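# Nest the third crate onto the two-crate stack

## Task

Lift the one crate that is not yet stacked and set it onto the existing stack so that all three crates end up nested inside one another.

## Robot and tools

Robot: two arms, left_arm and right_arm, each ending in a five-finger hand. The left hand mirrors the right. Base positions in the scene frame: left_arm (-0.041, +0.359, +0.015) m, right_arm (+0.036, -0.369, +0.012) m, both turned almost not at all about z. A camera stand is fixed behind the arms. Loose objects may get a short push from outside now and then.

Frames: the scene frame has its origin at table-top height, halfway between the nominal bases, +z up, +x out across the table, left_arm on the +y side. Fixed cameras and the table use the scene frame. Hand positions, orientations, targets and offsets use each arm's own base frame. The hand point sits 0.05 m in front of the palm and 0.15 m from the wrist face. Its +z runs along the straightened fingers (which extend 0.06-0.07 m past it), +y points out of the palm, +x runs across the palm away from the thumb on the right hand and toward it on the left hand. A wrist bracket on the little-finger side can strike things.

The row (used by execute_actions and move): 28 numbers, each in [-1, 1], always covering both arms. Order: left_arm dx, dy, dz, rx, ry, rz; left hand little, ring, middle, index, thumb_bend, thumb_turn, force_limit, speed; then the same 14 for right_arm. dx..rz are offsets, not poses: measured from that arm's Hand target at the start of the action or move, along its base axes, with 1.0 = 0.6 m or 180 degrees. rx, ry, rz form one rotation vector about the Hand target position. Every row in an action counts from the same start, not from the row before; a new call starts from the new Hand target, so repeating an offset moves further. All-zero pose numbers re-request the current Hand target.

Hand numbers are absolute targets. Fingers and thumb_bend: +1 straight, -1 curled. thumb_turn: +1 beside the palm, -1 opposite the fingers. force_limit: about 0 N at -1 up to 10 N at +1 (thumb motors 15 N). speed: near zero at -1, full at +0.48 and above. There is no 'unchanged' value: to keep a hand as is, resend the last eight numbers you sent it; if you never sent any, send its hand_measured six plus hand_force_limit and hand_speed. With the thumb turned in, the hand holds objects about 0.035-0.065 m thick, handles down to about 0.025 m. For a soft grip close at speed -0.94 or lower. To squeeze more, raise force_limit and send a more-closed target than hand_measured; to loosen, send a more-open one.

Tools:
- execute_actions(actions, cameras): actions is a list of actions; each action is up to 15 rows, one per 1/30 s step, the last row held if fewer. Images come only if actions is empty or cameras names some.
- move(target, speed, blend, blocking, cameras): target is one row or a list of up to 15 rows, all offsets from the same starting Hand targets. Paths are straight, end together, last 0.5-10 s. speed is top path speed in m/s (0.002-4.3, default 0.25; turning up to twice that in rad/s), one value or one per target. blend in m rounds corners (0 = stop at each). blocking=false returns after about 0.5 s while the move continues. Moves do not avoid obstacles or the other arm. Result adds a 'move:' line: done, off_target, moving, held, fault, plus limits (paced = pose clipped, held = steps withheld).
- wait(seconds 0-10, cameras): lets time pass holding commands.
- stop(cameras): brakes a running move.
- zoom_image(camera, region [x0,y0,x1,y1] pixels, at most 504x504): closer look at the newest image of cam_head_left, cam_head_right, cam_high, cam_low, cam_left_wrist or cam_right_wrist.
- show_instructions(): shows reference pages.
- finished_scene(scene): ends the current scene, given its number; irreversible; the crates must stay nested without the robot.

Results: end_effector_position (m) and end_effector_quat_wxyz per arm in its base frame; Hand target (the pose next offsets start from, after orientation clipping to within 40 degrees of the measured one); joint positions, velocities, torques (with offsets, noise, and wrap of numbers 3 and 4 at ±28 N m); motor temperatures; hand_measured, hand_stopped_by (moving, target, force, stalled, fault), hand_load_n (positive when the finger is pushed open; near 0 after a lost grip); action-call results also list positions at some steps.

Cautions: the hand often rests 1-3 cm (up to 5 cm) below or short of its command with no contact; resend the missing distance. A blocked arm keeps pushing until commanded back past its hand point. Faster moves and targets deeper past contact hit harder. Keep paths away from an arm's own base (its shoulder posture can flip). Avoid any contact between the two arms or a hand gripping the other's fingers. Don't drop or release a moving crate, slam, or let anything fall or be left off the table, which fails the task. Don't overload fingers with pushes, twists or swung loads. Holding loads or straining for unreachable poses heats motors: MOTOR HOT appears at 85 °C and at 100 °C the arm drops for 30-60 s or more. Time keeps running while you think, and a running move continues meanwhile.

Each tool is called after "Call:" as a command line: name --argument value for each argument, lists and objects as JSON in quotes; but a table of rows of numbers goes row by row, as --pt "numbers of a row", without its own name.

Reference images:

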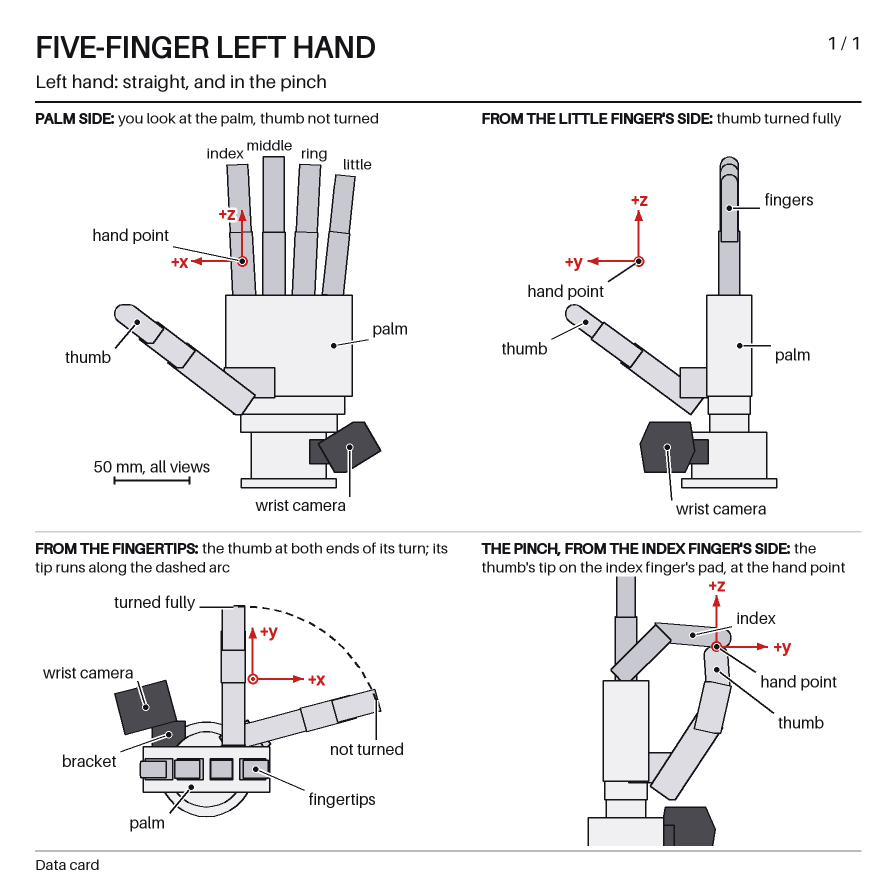

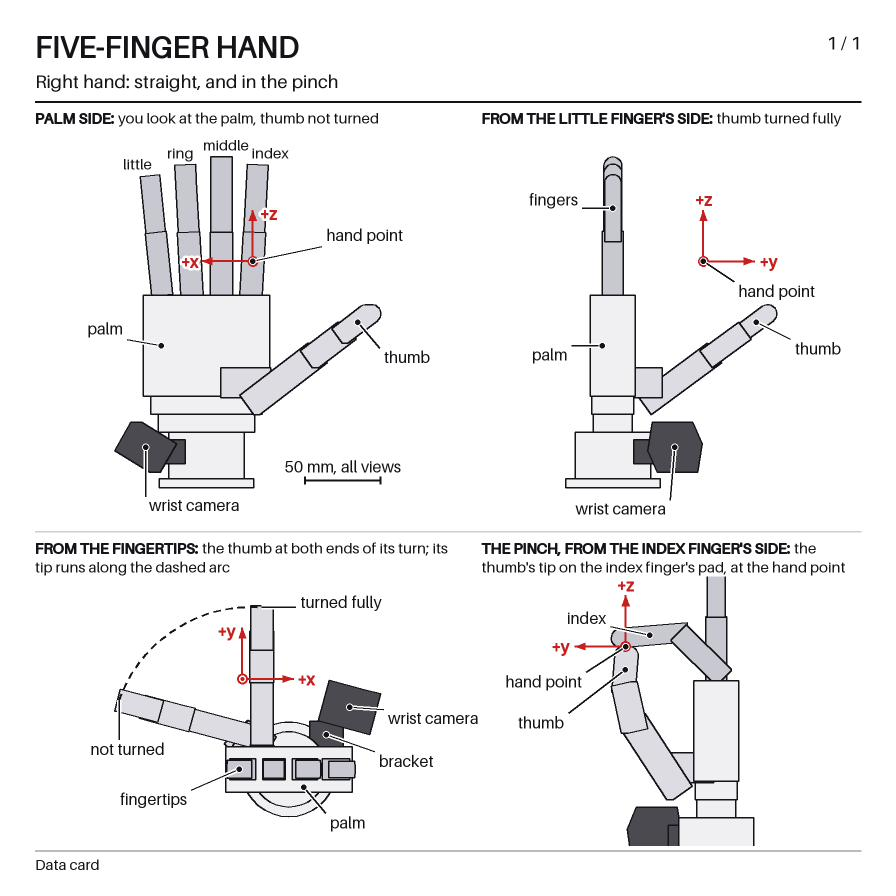

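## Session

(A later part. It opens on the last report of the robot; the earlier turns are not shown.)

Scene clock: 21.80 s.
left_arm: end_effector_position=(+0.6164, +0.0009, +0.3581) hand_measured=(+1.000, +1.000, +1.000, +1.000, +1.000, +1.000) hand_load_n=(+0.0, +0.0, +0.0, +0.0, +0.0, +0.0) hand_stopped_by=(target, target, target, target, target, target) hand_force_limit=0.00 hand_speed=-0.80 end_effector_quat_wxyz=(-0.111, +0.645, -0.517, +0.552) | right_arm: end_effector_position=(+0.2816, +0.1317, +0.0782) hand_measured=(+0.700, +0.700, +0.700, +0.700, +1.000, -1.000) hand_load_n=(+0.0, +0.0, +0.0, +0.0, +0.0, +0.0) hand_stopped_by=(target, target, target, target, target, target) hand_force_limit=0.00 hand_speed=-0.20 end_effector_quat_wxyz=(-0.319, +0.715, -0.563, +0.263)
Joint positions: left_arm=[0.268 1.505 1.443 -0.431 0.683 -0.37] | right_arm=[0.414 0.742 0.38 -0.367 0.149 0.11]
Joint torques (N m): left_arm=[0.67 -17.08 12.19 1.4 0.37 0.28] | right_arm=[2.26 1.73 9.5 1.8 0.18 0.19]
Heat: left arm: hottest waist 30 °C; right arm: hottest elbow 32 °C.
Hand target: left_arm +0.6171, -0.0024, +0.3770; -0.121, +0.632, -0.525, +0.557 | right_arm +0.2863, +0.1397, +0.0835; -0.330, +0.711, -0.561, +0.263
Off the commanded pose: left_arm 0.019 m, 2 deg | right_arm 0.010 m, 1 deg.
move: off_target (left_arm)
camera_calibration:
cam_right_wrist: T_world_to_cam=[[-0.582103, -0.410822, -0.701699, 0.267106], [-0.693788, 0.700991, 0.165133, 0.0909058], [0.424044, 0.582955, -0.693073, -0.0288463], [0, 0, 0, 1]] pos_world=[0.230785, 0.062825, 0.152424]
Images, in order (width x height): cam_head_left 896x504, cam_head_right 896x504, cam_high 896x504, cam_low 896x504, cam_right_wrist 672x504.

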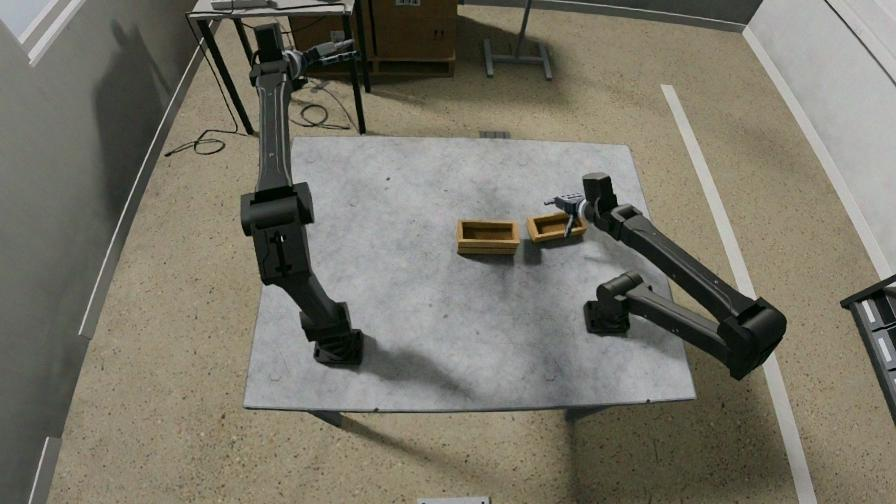

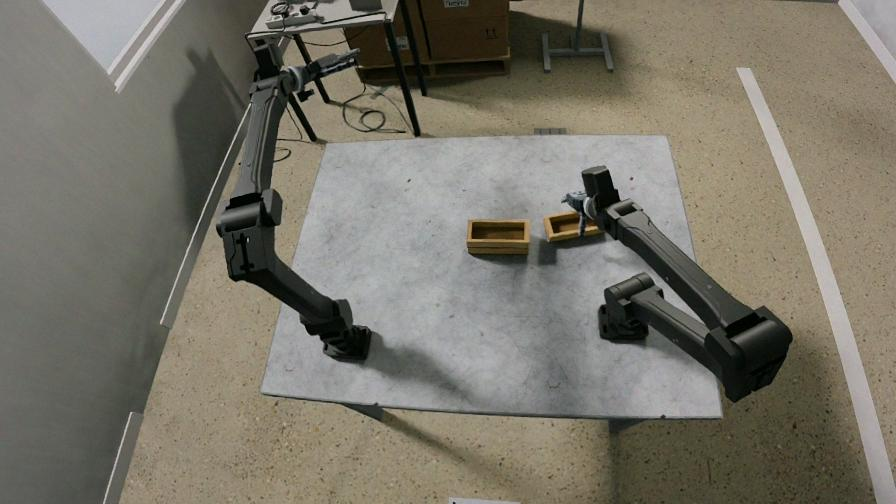

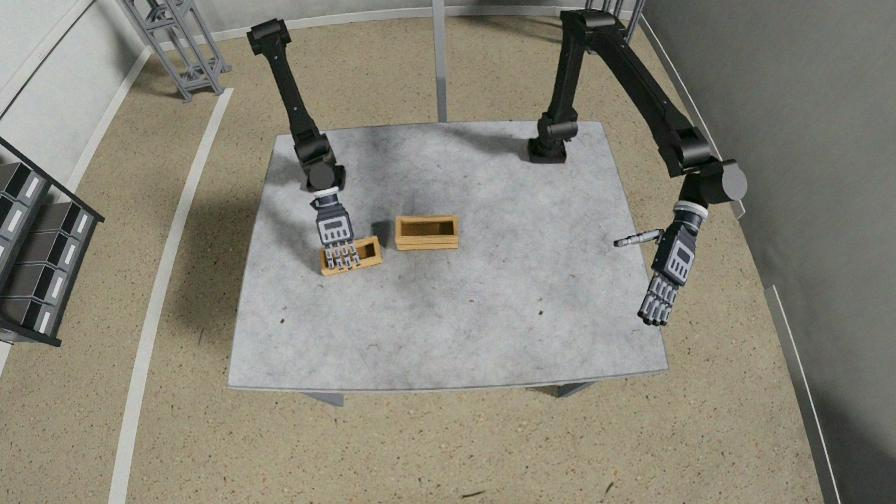

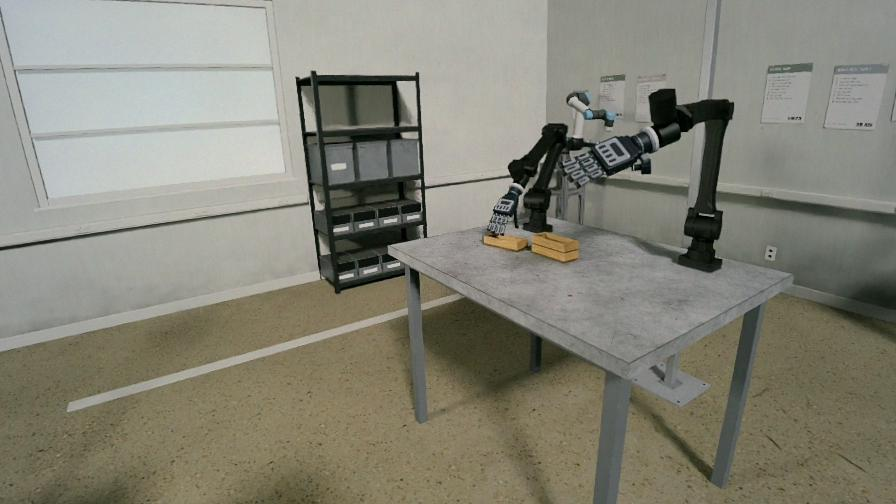

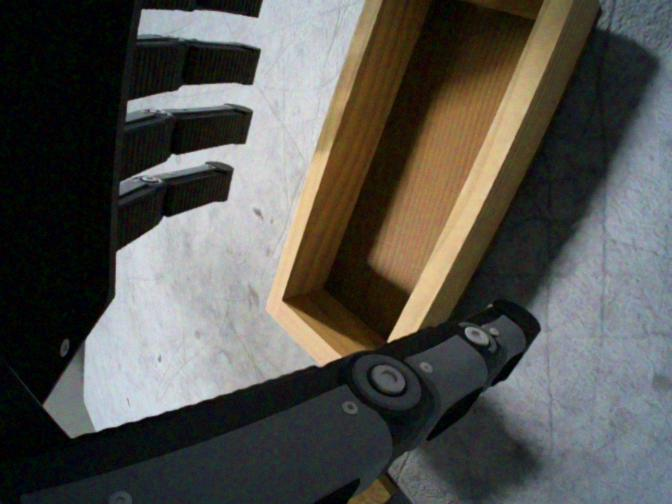

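Call:
move --target '[0,0,0,0,0,0,1,1,1,1,1,1,0,-0.8, 0.009,0.002,-0.052,0,0,0,0.84,0.84,0.84,0.84,1,-1,0,-0.2]' --speed 0.1 --cameras '["cam_head_left","cam_head_right","cam_low","cam_high","cam_right_wrist"]'

Call:
zoom_image --camera "cam_low" --region '[470, 200, 550, 260]'

Call:
zoom_image --camera "cam_head_left" --region '[520, 185, 600, 245]'

Call:
zoom_image --camera "cam_high" --region '[310, 220, 390, 280]'

Scene clock: 28.60 s.
left_arm: end_effector_position=(+0.6164, +0.0009, +0.3581) hand_measured=(+1.000, +1.000, +1.000, +1.000, +1.000, +1.000) hand_load_n=(+0.0, +0.0, +0.0, +0.0, +0.0, +0.0) hand_stopped_by=(target, target, target, target, target, target) hand_force_limit=0.00 hand_speed=-0.80 end_effector_quat_wxyz=(-0.111, +0.645, -0.517, +0.552) | right_arm: end_effector_position=(+0.2873, +0.1343, +0.0483) hand_measured=(+0.840, +0.840, +0.840, +0.840, +1.000, -1.000) hand_load_n=(+0.0, +0.0, +0.0, +0.0, +0.0, +0.0) hand_stopped_by=(target, target, target, target, target, target) hand_force_limit=0.00 hand_speed=-0.20 end_effector_quat_wxyz=(-0.320, +0.715, -0.563, +0.263)
Joint positions: left_arm=[0.268 1.505 1.443 -0.431 0.683 -0.37] | right_arm=[0.414 0.834 0.326 -0.218 0.149 0.11]
Joint torques (N m): left_arm=[0.5 -17.32 12.14 1.57 0.38 0.25] | right_arm=[1.85 1.14 8.79 1.83 0.03 0.15]
Heat: left arm: hottest elbow 31 °C; right arm: hottest elbow 33 °C.
Hand target: left_arm +0.6171, -0.0024, +0.3770; -0.121, +0.632, -0.525, +0.557 | right_arm +0.2916, +0.1408, +0.0522; -0.330, +0.711, -0.561, +0.263
Off the commanded pose: left_arm 0.019 m, 2 deg | right_arm 0.009 m, 1 deg.
move: off_target (left_arm)
camera_calibration:
cam_right_wrist: T_world_to_cam=[[-0.580547, -0.409744, -0.703616, 0.249971], [-0.694, 0.70095, 0.164421, 0.0981501], [0.425829, 0.583763, -0.691296, -0.054132], [0, 0, 0, 1]] pos_world=[0.236287, 0.065226, 0.122324]
Images, in order (width x height): cam_head_left 896x504, cam_head_right 896x504, cam_high 896x504, cam_low 896x504, cam_right_wrist 672x504.

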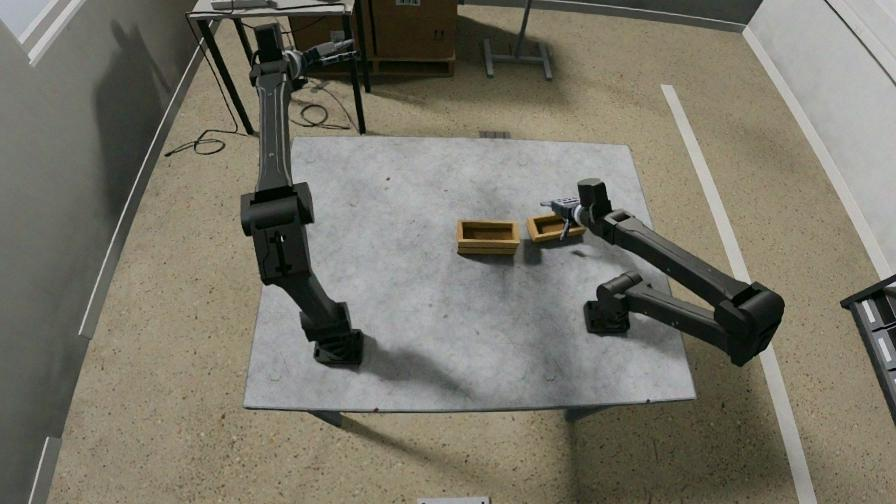

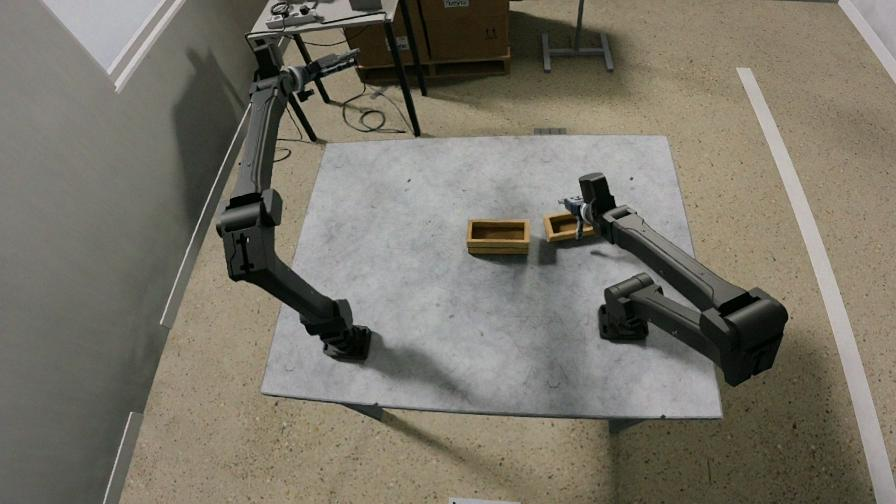

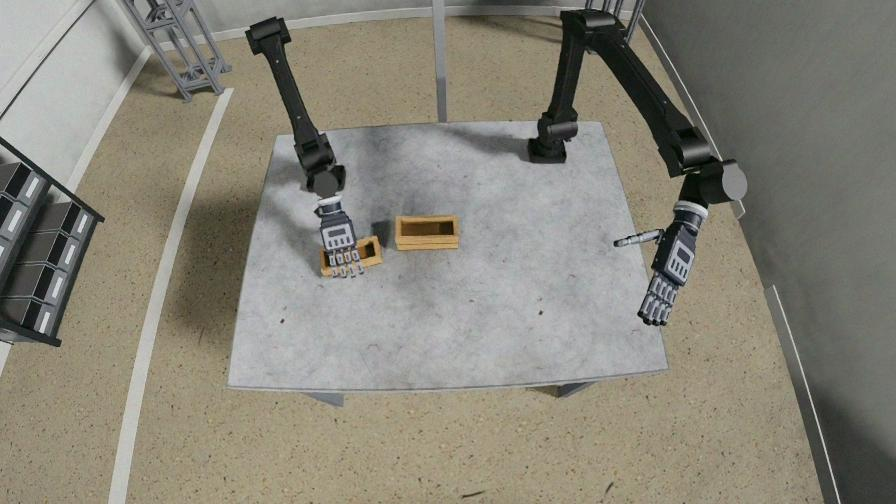

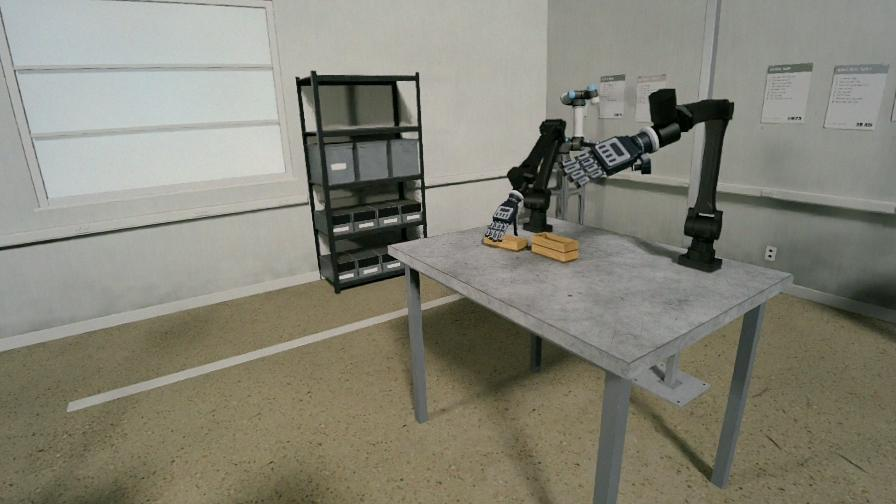

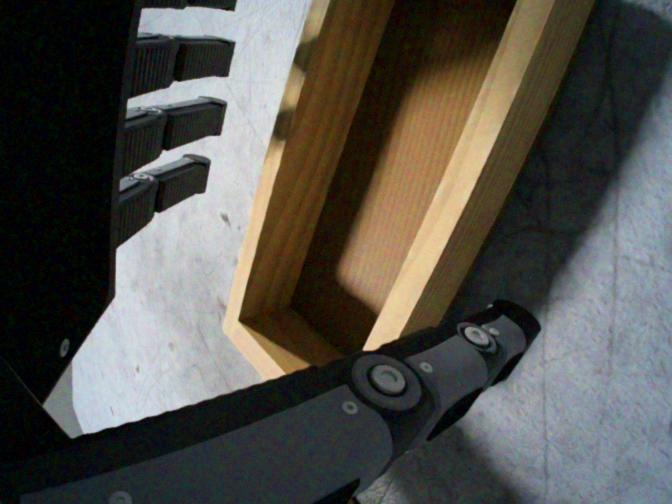

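Scaled by 6.300.

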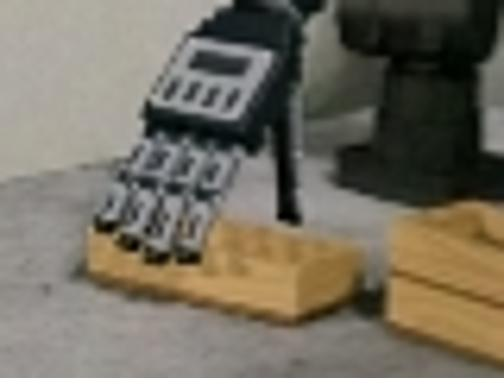

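Scaled by 6.300.

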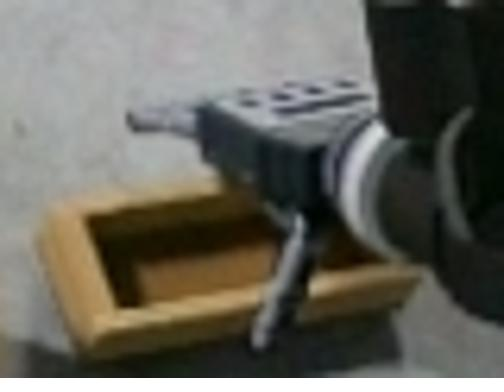

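Scaled by 6.300.

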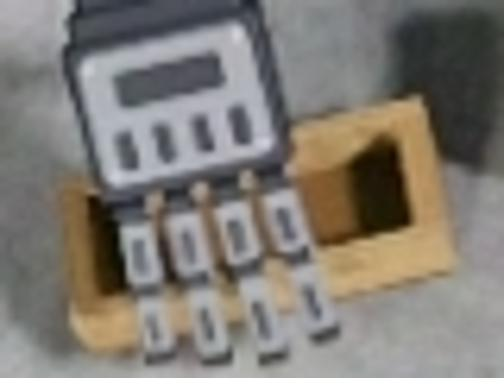

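Call:
move --target '[0,0,0,0,0,0,1,1,1,1,1,1,0,-0.8, -0.001,0,-0.020,0,0,0,0.84,0.84,0.84,0.84,1,-1,-0.6,-0.9]' --speed 0.08 --cameras '[]'

Call:
move --target '[0,0,0,0,0,0,1,1,1,1,1,1,0,-0.8, 0,0,0,0,0,0,0.6,0.6,0.2,0.2,0.5,-1,-0.6,-0.9]' --speed 0.08 --cameras '["cam_low","cam_high","cam_right_wrist","cam_head_left"]'

Scene clock: 30.60 s.
left_arm: end_effector_position=(+0.6164, +0.0009, +0.3581) hand_measured=(+1.000, +1.000, +1.000, +1.000, +1.000, +1.000) hand_load_n=(+0.0, +0.0, +0.0, +0.0, +0.0, -0.5) hand_stopped_by=(target, target, target, target, target, target) hand_force_limit=0.00 hand_speed=-0.80 end_effector_quat_wxyz=(-0.111, +0.645, -0.517, +0.552) | right_arm: end_effector_position=(+0.2871, +0.1342, +0.0368) hand_measured=(+0.840, +0.840, +0.840, +0.840, +1.000, -1.000) hand_load_n=(-0.5, +0.0, +0.0, +0.0, +0.0, +0.0) hand_stopped_by=(target, target, target, target, target, target) hand_force_limit=-0.60 hand_speed=-0.90 end_effector_quat_wxyz=(-0.320, +0.715, -0.563, +0.263)
Joint positions: left_arm=[0.268 1.505 1.443 -0.431 0.683 -0.37] | right_arm=[0.414 0.865 0.303 -0.163 0.149 0.11]
Joint torques (N m): left_arm=[0.44 -17.26 12.12 1.51 0.38 0.29] | right_arm=[2.02 1.26 8.5 1.84 0.06 0.16]
Heat: left arm: hottest elbow 32 °C; right arm: hottest elbow 33 °C.
Hand target: left_arm +0.6171, -0.0024, +0.3770; -0.121, +0.632, -0.525, +0.557 | right_arm +0.2910, +0.1408, +0.0402; -0.330, +0.711, -0.561, +0.263
Off the commanded pose: left_arm 0.019 m, 2 deg | right_arm 0.008 m, 1 deg.
move: off_target (left_arm)
No camera images: "cameras" was empty.

Scene clock: 32.60 s.
left_arm: end_effector_position=(+0.6164, +0.0009, +0.3581) hand_measured=(+1.000, +1.000, +1.000, +1.000, +1.000, +1.000) hand_load_n=(+0.0, +0.0, +0.0, +0.0, +0.0, +0.0) hand_stopped_by=(target, target, target, target, target, target) hand_force_limit=0.00 hand_speed=-0.80 end_effector_quat_wxyz=(-0.111, +0.645, -0.517, +0.552) | right_arm: end_effector_position=(+0.2875, +0.1344, +0.0370) hand_measured=(+0.600, +0.600, +0.366, +0.358, +0.760, -1.000) hand_load_n=(+0.0, +0.0, +1.5, +4.5, +6.0, -0.5) hand_stopped_by=(target, target, force, force, force, target) hand_force_limit=-0.60 hand_speed=-0.90 end_effector_quat_wxyz=(-0.321, +0.714, -0.563, +0.264)
Joint positions: left_arm=[0.268 1.505 1.443 -0.431 0.683 -0.37] | right_arm=[0.414 0.865 0.303 -0.161 0.149 0.11]
Joint torques (N m): left_arm=[0.5 -17.08 12.25 1.5 0.36 0.29] | right_arm=[2.02 1.32 8.49 1.76 0.06 0.16]
Heat: left arm: hottest elbow 32 °C; right arm: hottest elbow 33 °C.
Hand target: left_arm +0.6171, -0.0024, +0.3770; -0.121, +0.632, -0.525, +0.557 | right_arm +0.2910, +0.1408, +0.0401; -0.330, +0.711, -0.561, +0.263
Off the commanded pose: left_arm 0.019 m, 2 deg | right_arm 0.008 m, 1 deg.
move: off_target (left_arm)
camera_calibration:
cam_right_wrist: T_world_to_cam=[[-0.579093, -0.409063, -0.705209, 0.24167], [-0.694331, 0.700801, 0.163655, 0.100215], [0.427266, 0.58442, -0.689853, -0.0626249], [0, 0, 0, 1]] pos_world=[0.236289, 0.0652268, 0.110825]
Images, in order (width x height): cam_head_left 896x504, cam_high 896x504, cam_low 896x504, cam_right_wrist 672x504.

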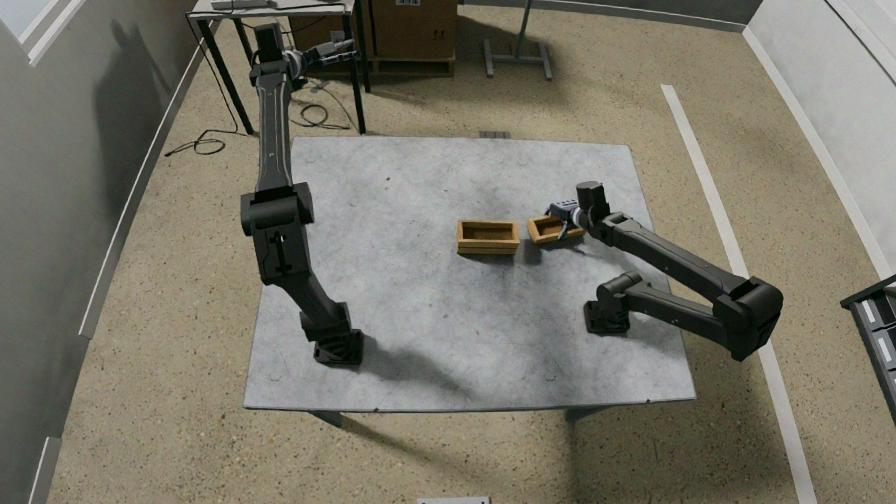

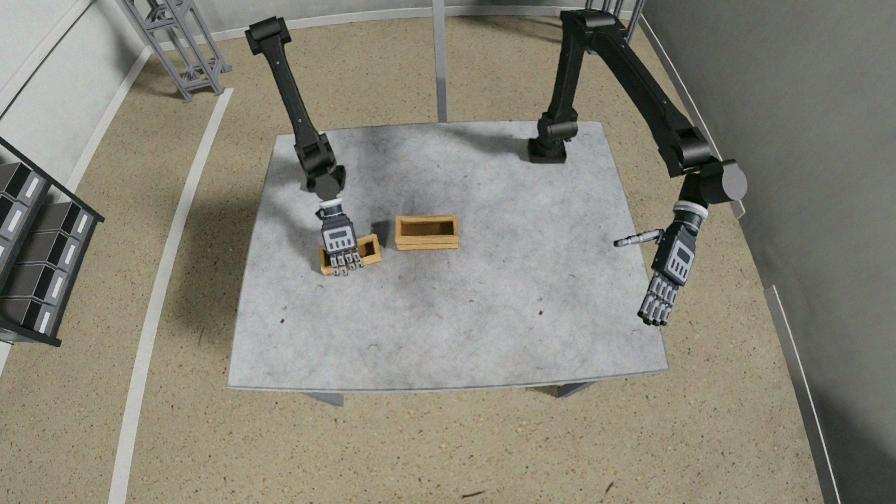

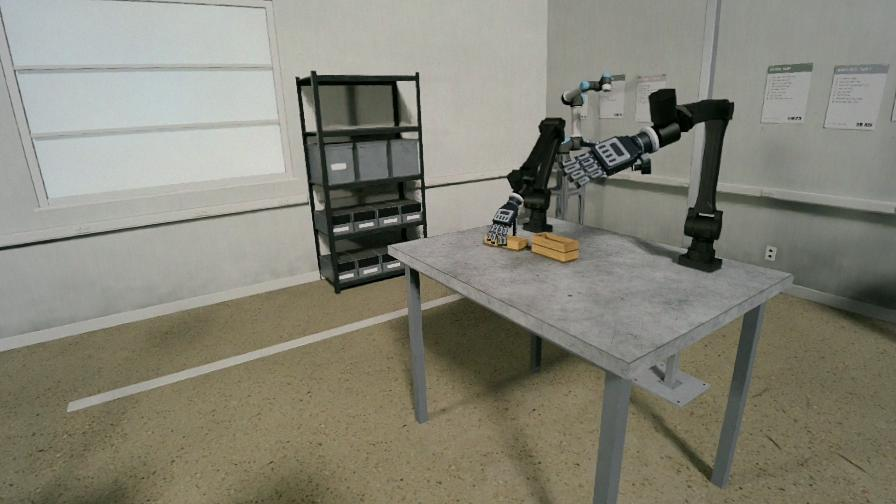

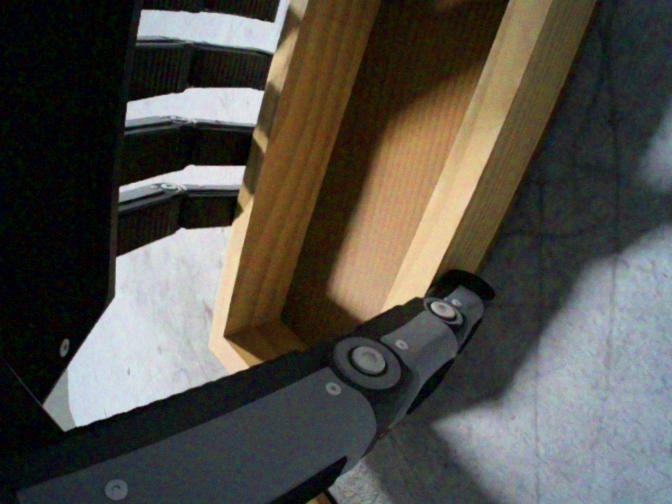

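Call:
move --target '[0,0,0,0,0,0,1,1,1,1,1,1,0,-0.8, 0,0,0,0,0,0,0.15,0.15,0.2,0.2,0.5,-1,-0.8,-0.9]' --speed 0.08 --cameras '[]'

Call:
move --target '[0,0,0,0,0,0,1,1,1,1,1,1,0,-0.8, 0,0,0.06,0,0,0,0.15,0.15,0.2,0.2,0.5,-1,-0.8,-0.9]' --speed 0.08 --cameras '["cam_low","cam_high","cam_right_wrist","cam_head_left","cam_head_right"]'

Scene clock: 34.10 s.
left_arm: end_effector_position=(+0.6164, +0.0009, +0.3581) hand_measured=(+1.000, +1.000, +1.000, +1.000, +1.000, +1.000) hand_load_n=(+0.0, +0.0, +0.0, +0.0, +0.0, +0.0) hand_stopped_by=(target, target, target, target, target, target) hand_force_limit=0.00 hand_speed=-0.80 end_effector_quat_wxyz=(-0.111, +0.645, -0.517, +0.552) | right_arm: end_effector_position=(+0.2875, +0.1344, +0.0370) hand_measured=(+0.360, +0.368, +0.366, +0.358, +0.760, -1.000) hand_load_n=(+2.0, +0.5, +0.0, +4.0, +7.0, +1.5) hand_stopped_by=(force, force, force, force, force, target) hand_force_limit=-0.80 hand_speed=-0.90 end_effector_quat_wxyz=(-0.321, +0.714, -0.563, +0.264)
Joint positions: left_arm=[0.268 1.505 1.443 -0.431 0.683 -0.37] | right_arm=[0.414 0.865 0.303 -0.161 0.149 0.11]
Joint torques (N m): left_arm=[0.44 -17.44 12.26 1.43 0.38 0.25] | right_arm=[2.02 1.26 8.49 1.76 0.06 0.16]
Heat: left arm: hottest elbow 33 °C; right arm: hottest elbow 33 °C.
Hand target: left_arm +0.6171, -0.0024, +0.3770; -0.121, +0.632, -0.525, +0.557 | right_arm +0.2910, +0.1408, +0.0401; -0.330, +0.711, -0.561, +0.263
Off the commanded pose: left_arm 0.019 m, 2 deg | right_arm 0.008 m, 1 deg.
move: off_target (left_arm)
No camera images: "cameras" was empty.

Scene clock: 35.33 s.
left_arm: end_effector_position=(+0.6164, +0.0009, +0.3581) hand_measured=(+1.000, +1.000, +1.000, +1.000, +1.000, +1.000) hand_load_n=(+0.0, +0.0, +0.0, +0.0, +0.0, +0.0) hand_stopped_by=(target, target, target, target, target, target) hand_force_limit=0.00 hand_speed=-0.80 end_effector_quat_wxyz=(-0.111, +0.645, -0.517, +0.552) | right_arm: end_effector_position=(+0.2718, +0.1275, +0.0437) hand_measured=(+0.360, +0.368, +0.366, +0.358, +0.760, -1.000) hand_load_n=(+2.0, +0.0, +0.0, +4.0, +6.5, +1.5) hand_stopped_by=(force, force, force, force, force, target) hand_force_limit=-0.80 hand_speed=-0.90 end_effector_quat_wxyz=(-0.302, +0.723, -0.568, +0.253)
Joint positions: left_arm=[0.268 1.505 1.443 -0.431 0.683 -0.37] | right_arm=[0.414 0.796 0.32 -0.296 0.149 0.111]
Joint torques (N m): left_arm=[0.44 -17.03 12.23 1.46 0.38 0.29] | right_arm=[1.9 0.15 13.35 0.87 0.02 0.15]
Heat: left arm: hottest elbow 33 °C; right arm: hottest elbow 33 °C.
Hand target: left_arm +0.6171, -0.0024, +0.3770; -0.121, +0.632, -0.525, +0.557 | right_arm +0.2910, +0.1408, +0.0761; -0.330, +0.712, -0.561, +0.263
Off the commanded pose: left_arm 0.019 m, 2 deg | right_arm 0.040 m, 4 deg.
move: off_target (left_arm, right_arm)
camera_calibration:
cam_right_wrist: T_world_to_cam=[[-0.609847, -0.421843, -0.670921, 0.243038], [-0.686342, 0.704404, 0.180968, 0.0896055], [0.396259, 0.570844, -0.719108, -0.0359196], [0, 0, 0, 1]] pos_world=[0.223949, 0.0599099, 0.121013]
Images, in order (width x height): cam_head_left 896x504, cam_head_right 896x504, cam_high 896x504, cam_low 896x504, cam_right_wrist 672x504.

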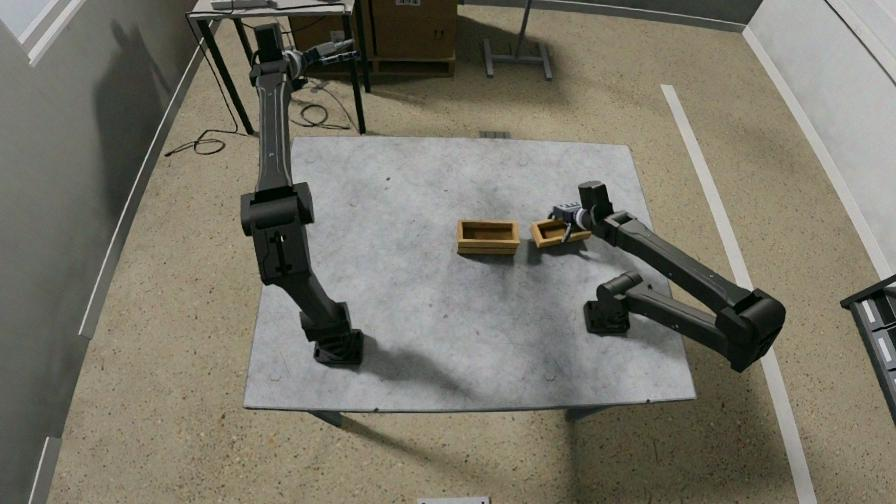

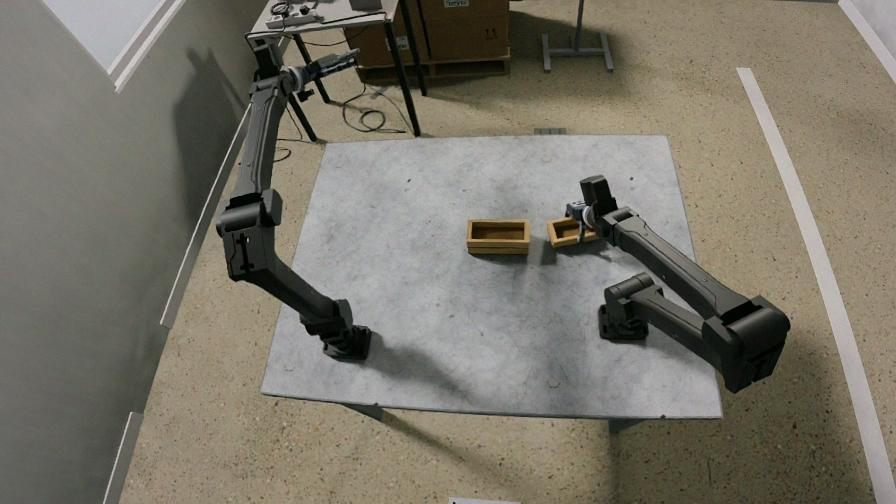

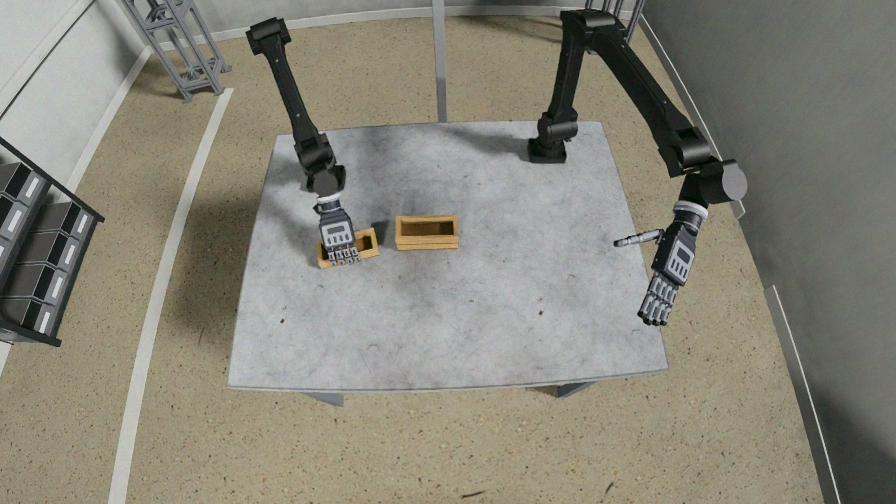

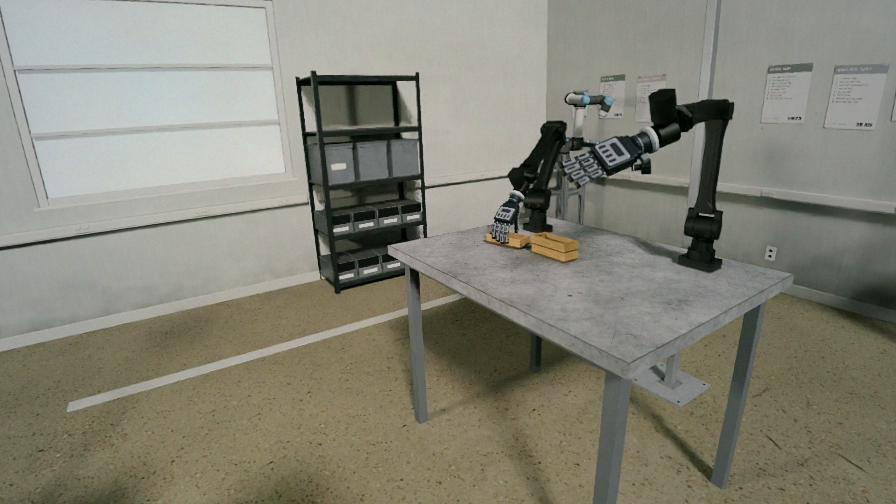

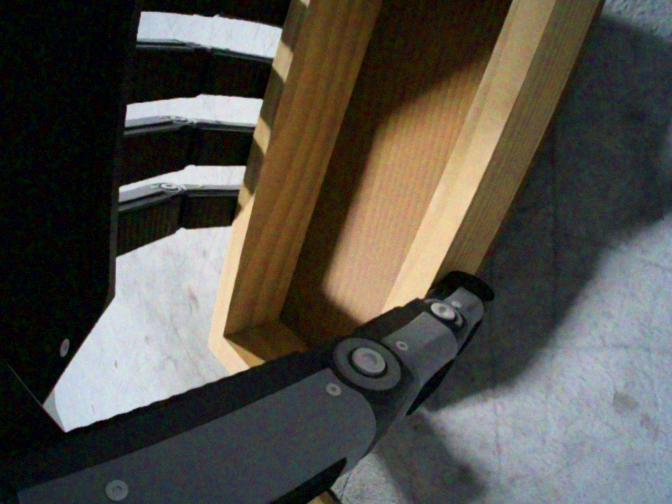

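Call:
move --target '[0,0,0,0,0,0,1,1,1,1,1,1,0,-0.8, 0.02,0.01,0.06,0,0,0,0.15,0.15,0.2,0.2,0.5,-1,-0.8,-0.9]' --speed 0.08 --cameras '["cam_low","cam_right_wrist","cam_head_left"]'

Call:
zoom_image --camera "cam_low" --region '[470, 200, 590, 270]'

Scene clock: 36.93 s.
left_arm: end_effector_position=(+0.6164, +0.0009, +0.3581) hand_measured=(+1.000, +1.000, +1.000, +1.000, +1.000, +1.000) hand_load_n=(-0.5, +0.0, +0.0, +0.0, +0.0, +0.0) hand_stopped_by=(target, target, target, target, target, target) hand_force_limit=0.00 hand_speed=-0.80 end_effector_quat_wxyz=(-0.111, +0.645, -0.517, +0.552) | right_arm: end_effector_position=(+0.2860, +0.1338, +0.0790) hand_measured=(+0.360, +0.368, +0.366, +0.358, +0.760, -1.000) hand_load_n=(+2.0, +0.0, +0.0, +4.0, +6.5, +1.0) hand_stopped_by=(force, force, force, force, force, target) hand_force_limit=-0.80 hand_speed=-0.90 end_effector_quat_wxyz=(-0.302, +0.723, -0.568, +0.253)
Joint positions: left_arm=[0.268 1.505 1.443 -0.431 0.683 -0.37] | right_arm=[0.414 0.793 0.42 -0.398 0.149 0.111]
Joint torques (N m): left_arm=[0.32 -17.14 12.19 1.47 0.37 0.29] | right_arm=[2.08 0.09 13.78 0.84 0.08 0.16]
Heat: left arm: hottest elbow 33 °C; right arm: hottest elbow 34 °C.
Hand target: left_arm +0.6171, -0.0024, +0.3770; -0.121, +0.632, -0.525, +0.557 | right_arm +0.3031, +0.1469, +0.1123; -0.330, +0.711, -0.561, +0.263
Off the commanded pose: left_arm 0.019 m, 2 deg | right_arm 0.039 m, 4 deg.
move: off_target (left_arm, right_arm)
camera_calibration:
cam_right_wrist: T_world_to_cam=[[-0.609168, -0.421449, -0.671785, 0.277945], [-0.6865, 0.704334, 0.180642, 0.0886896], [0.39703, 0.571222, -0.718382, -0.0200235], [0, 0, 0, 1]] pos_world=[0.23815, 0.0661103, 0.156313]
Images, in order (width x height): cam_head_left 896x504, cam_low 896x504, cam_right_wrist 672x504.

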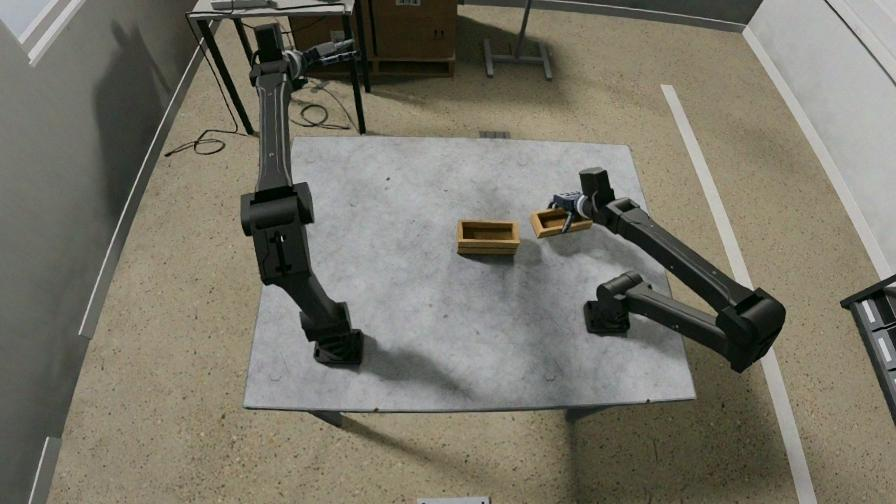

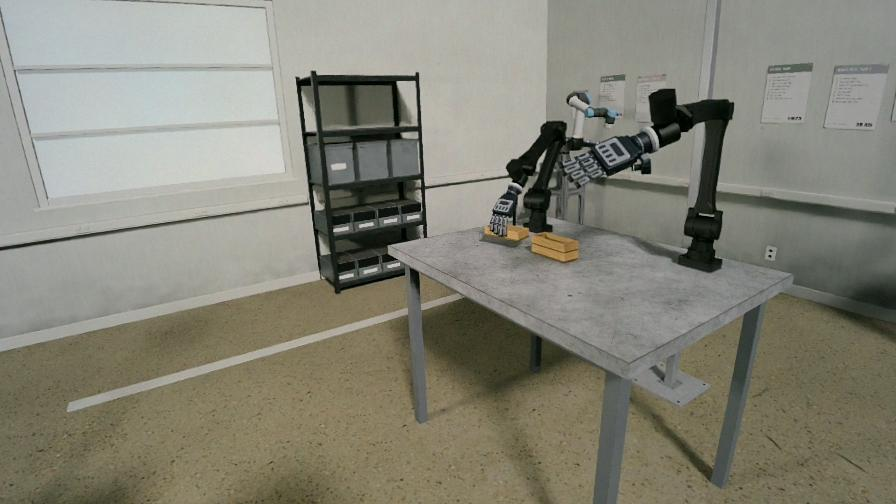

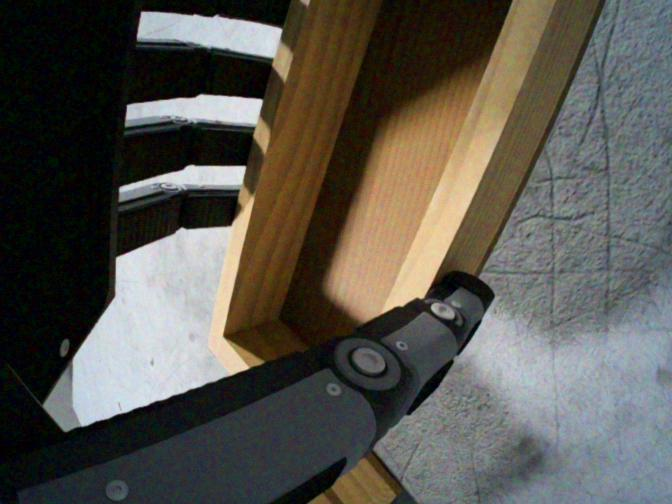

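Scaled by 4.200.

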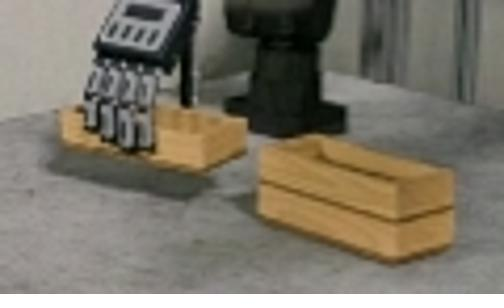

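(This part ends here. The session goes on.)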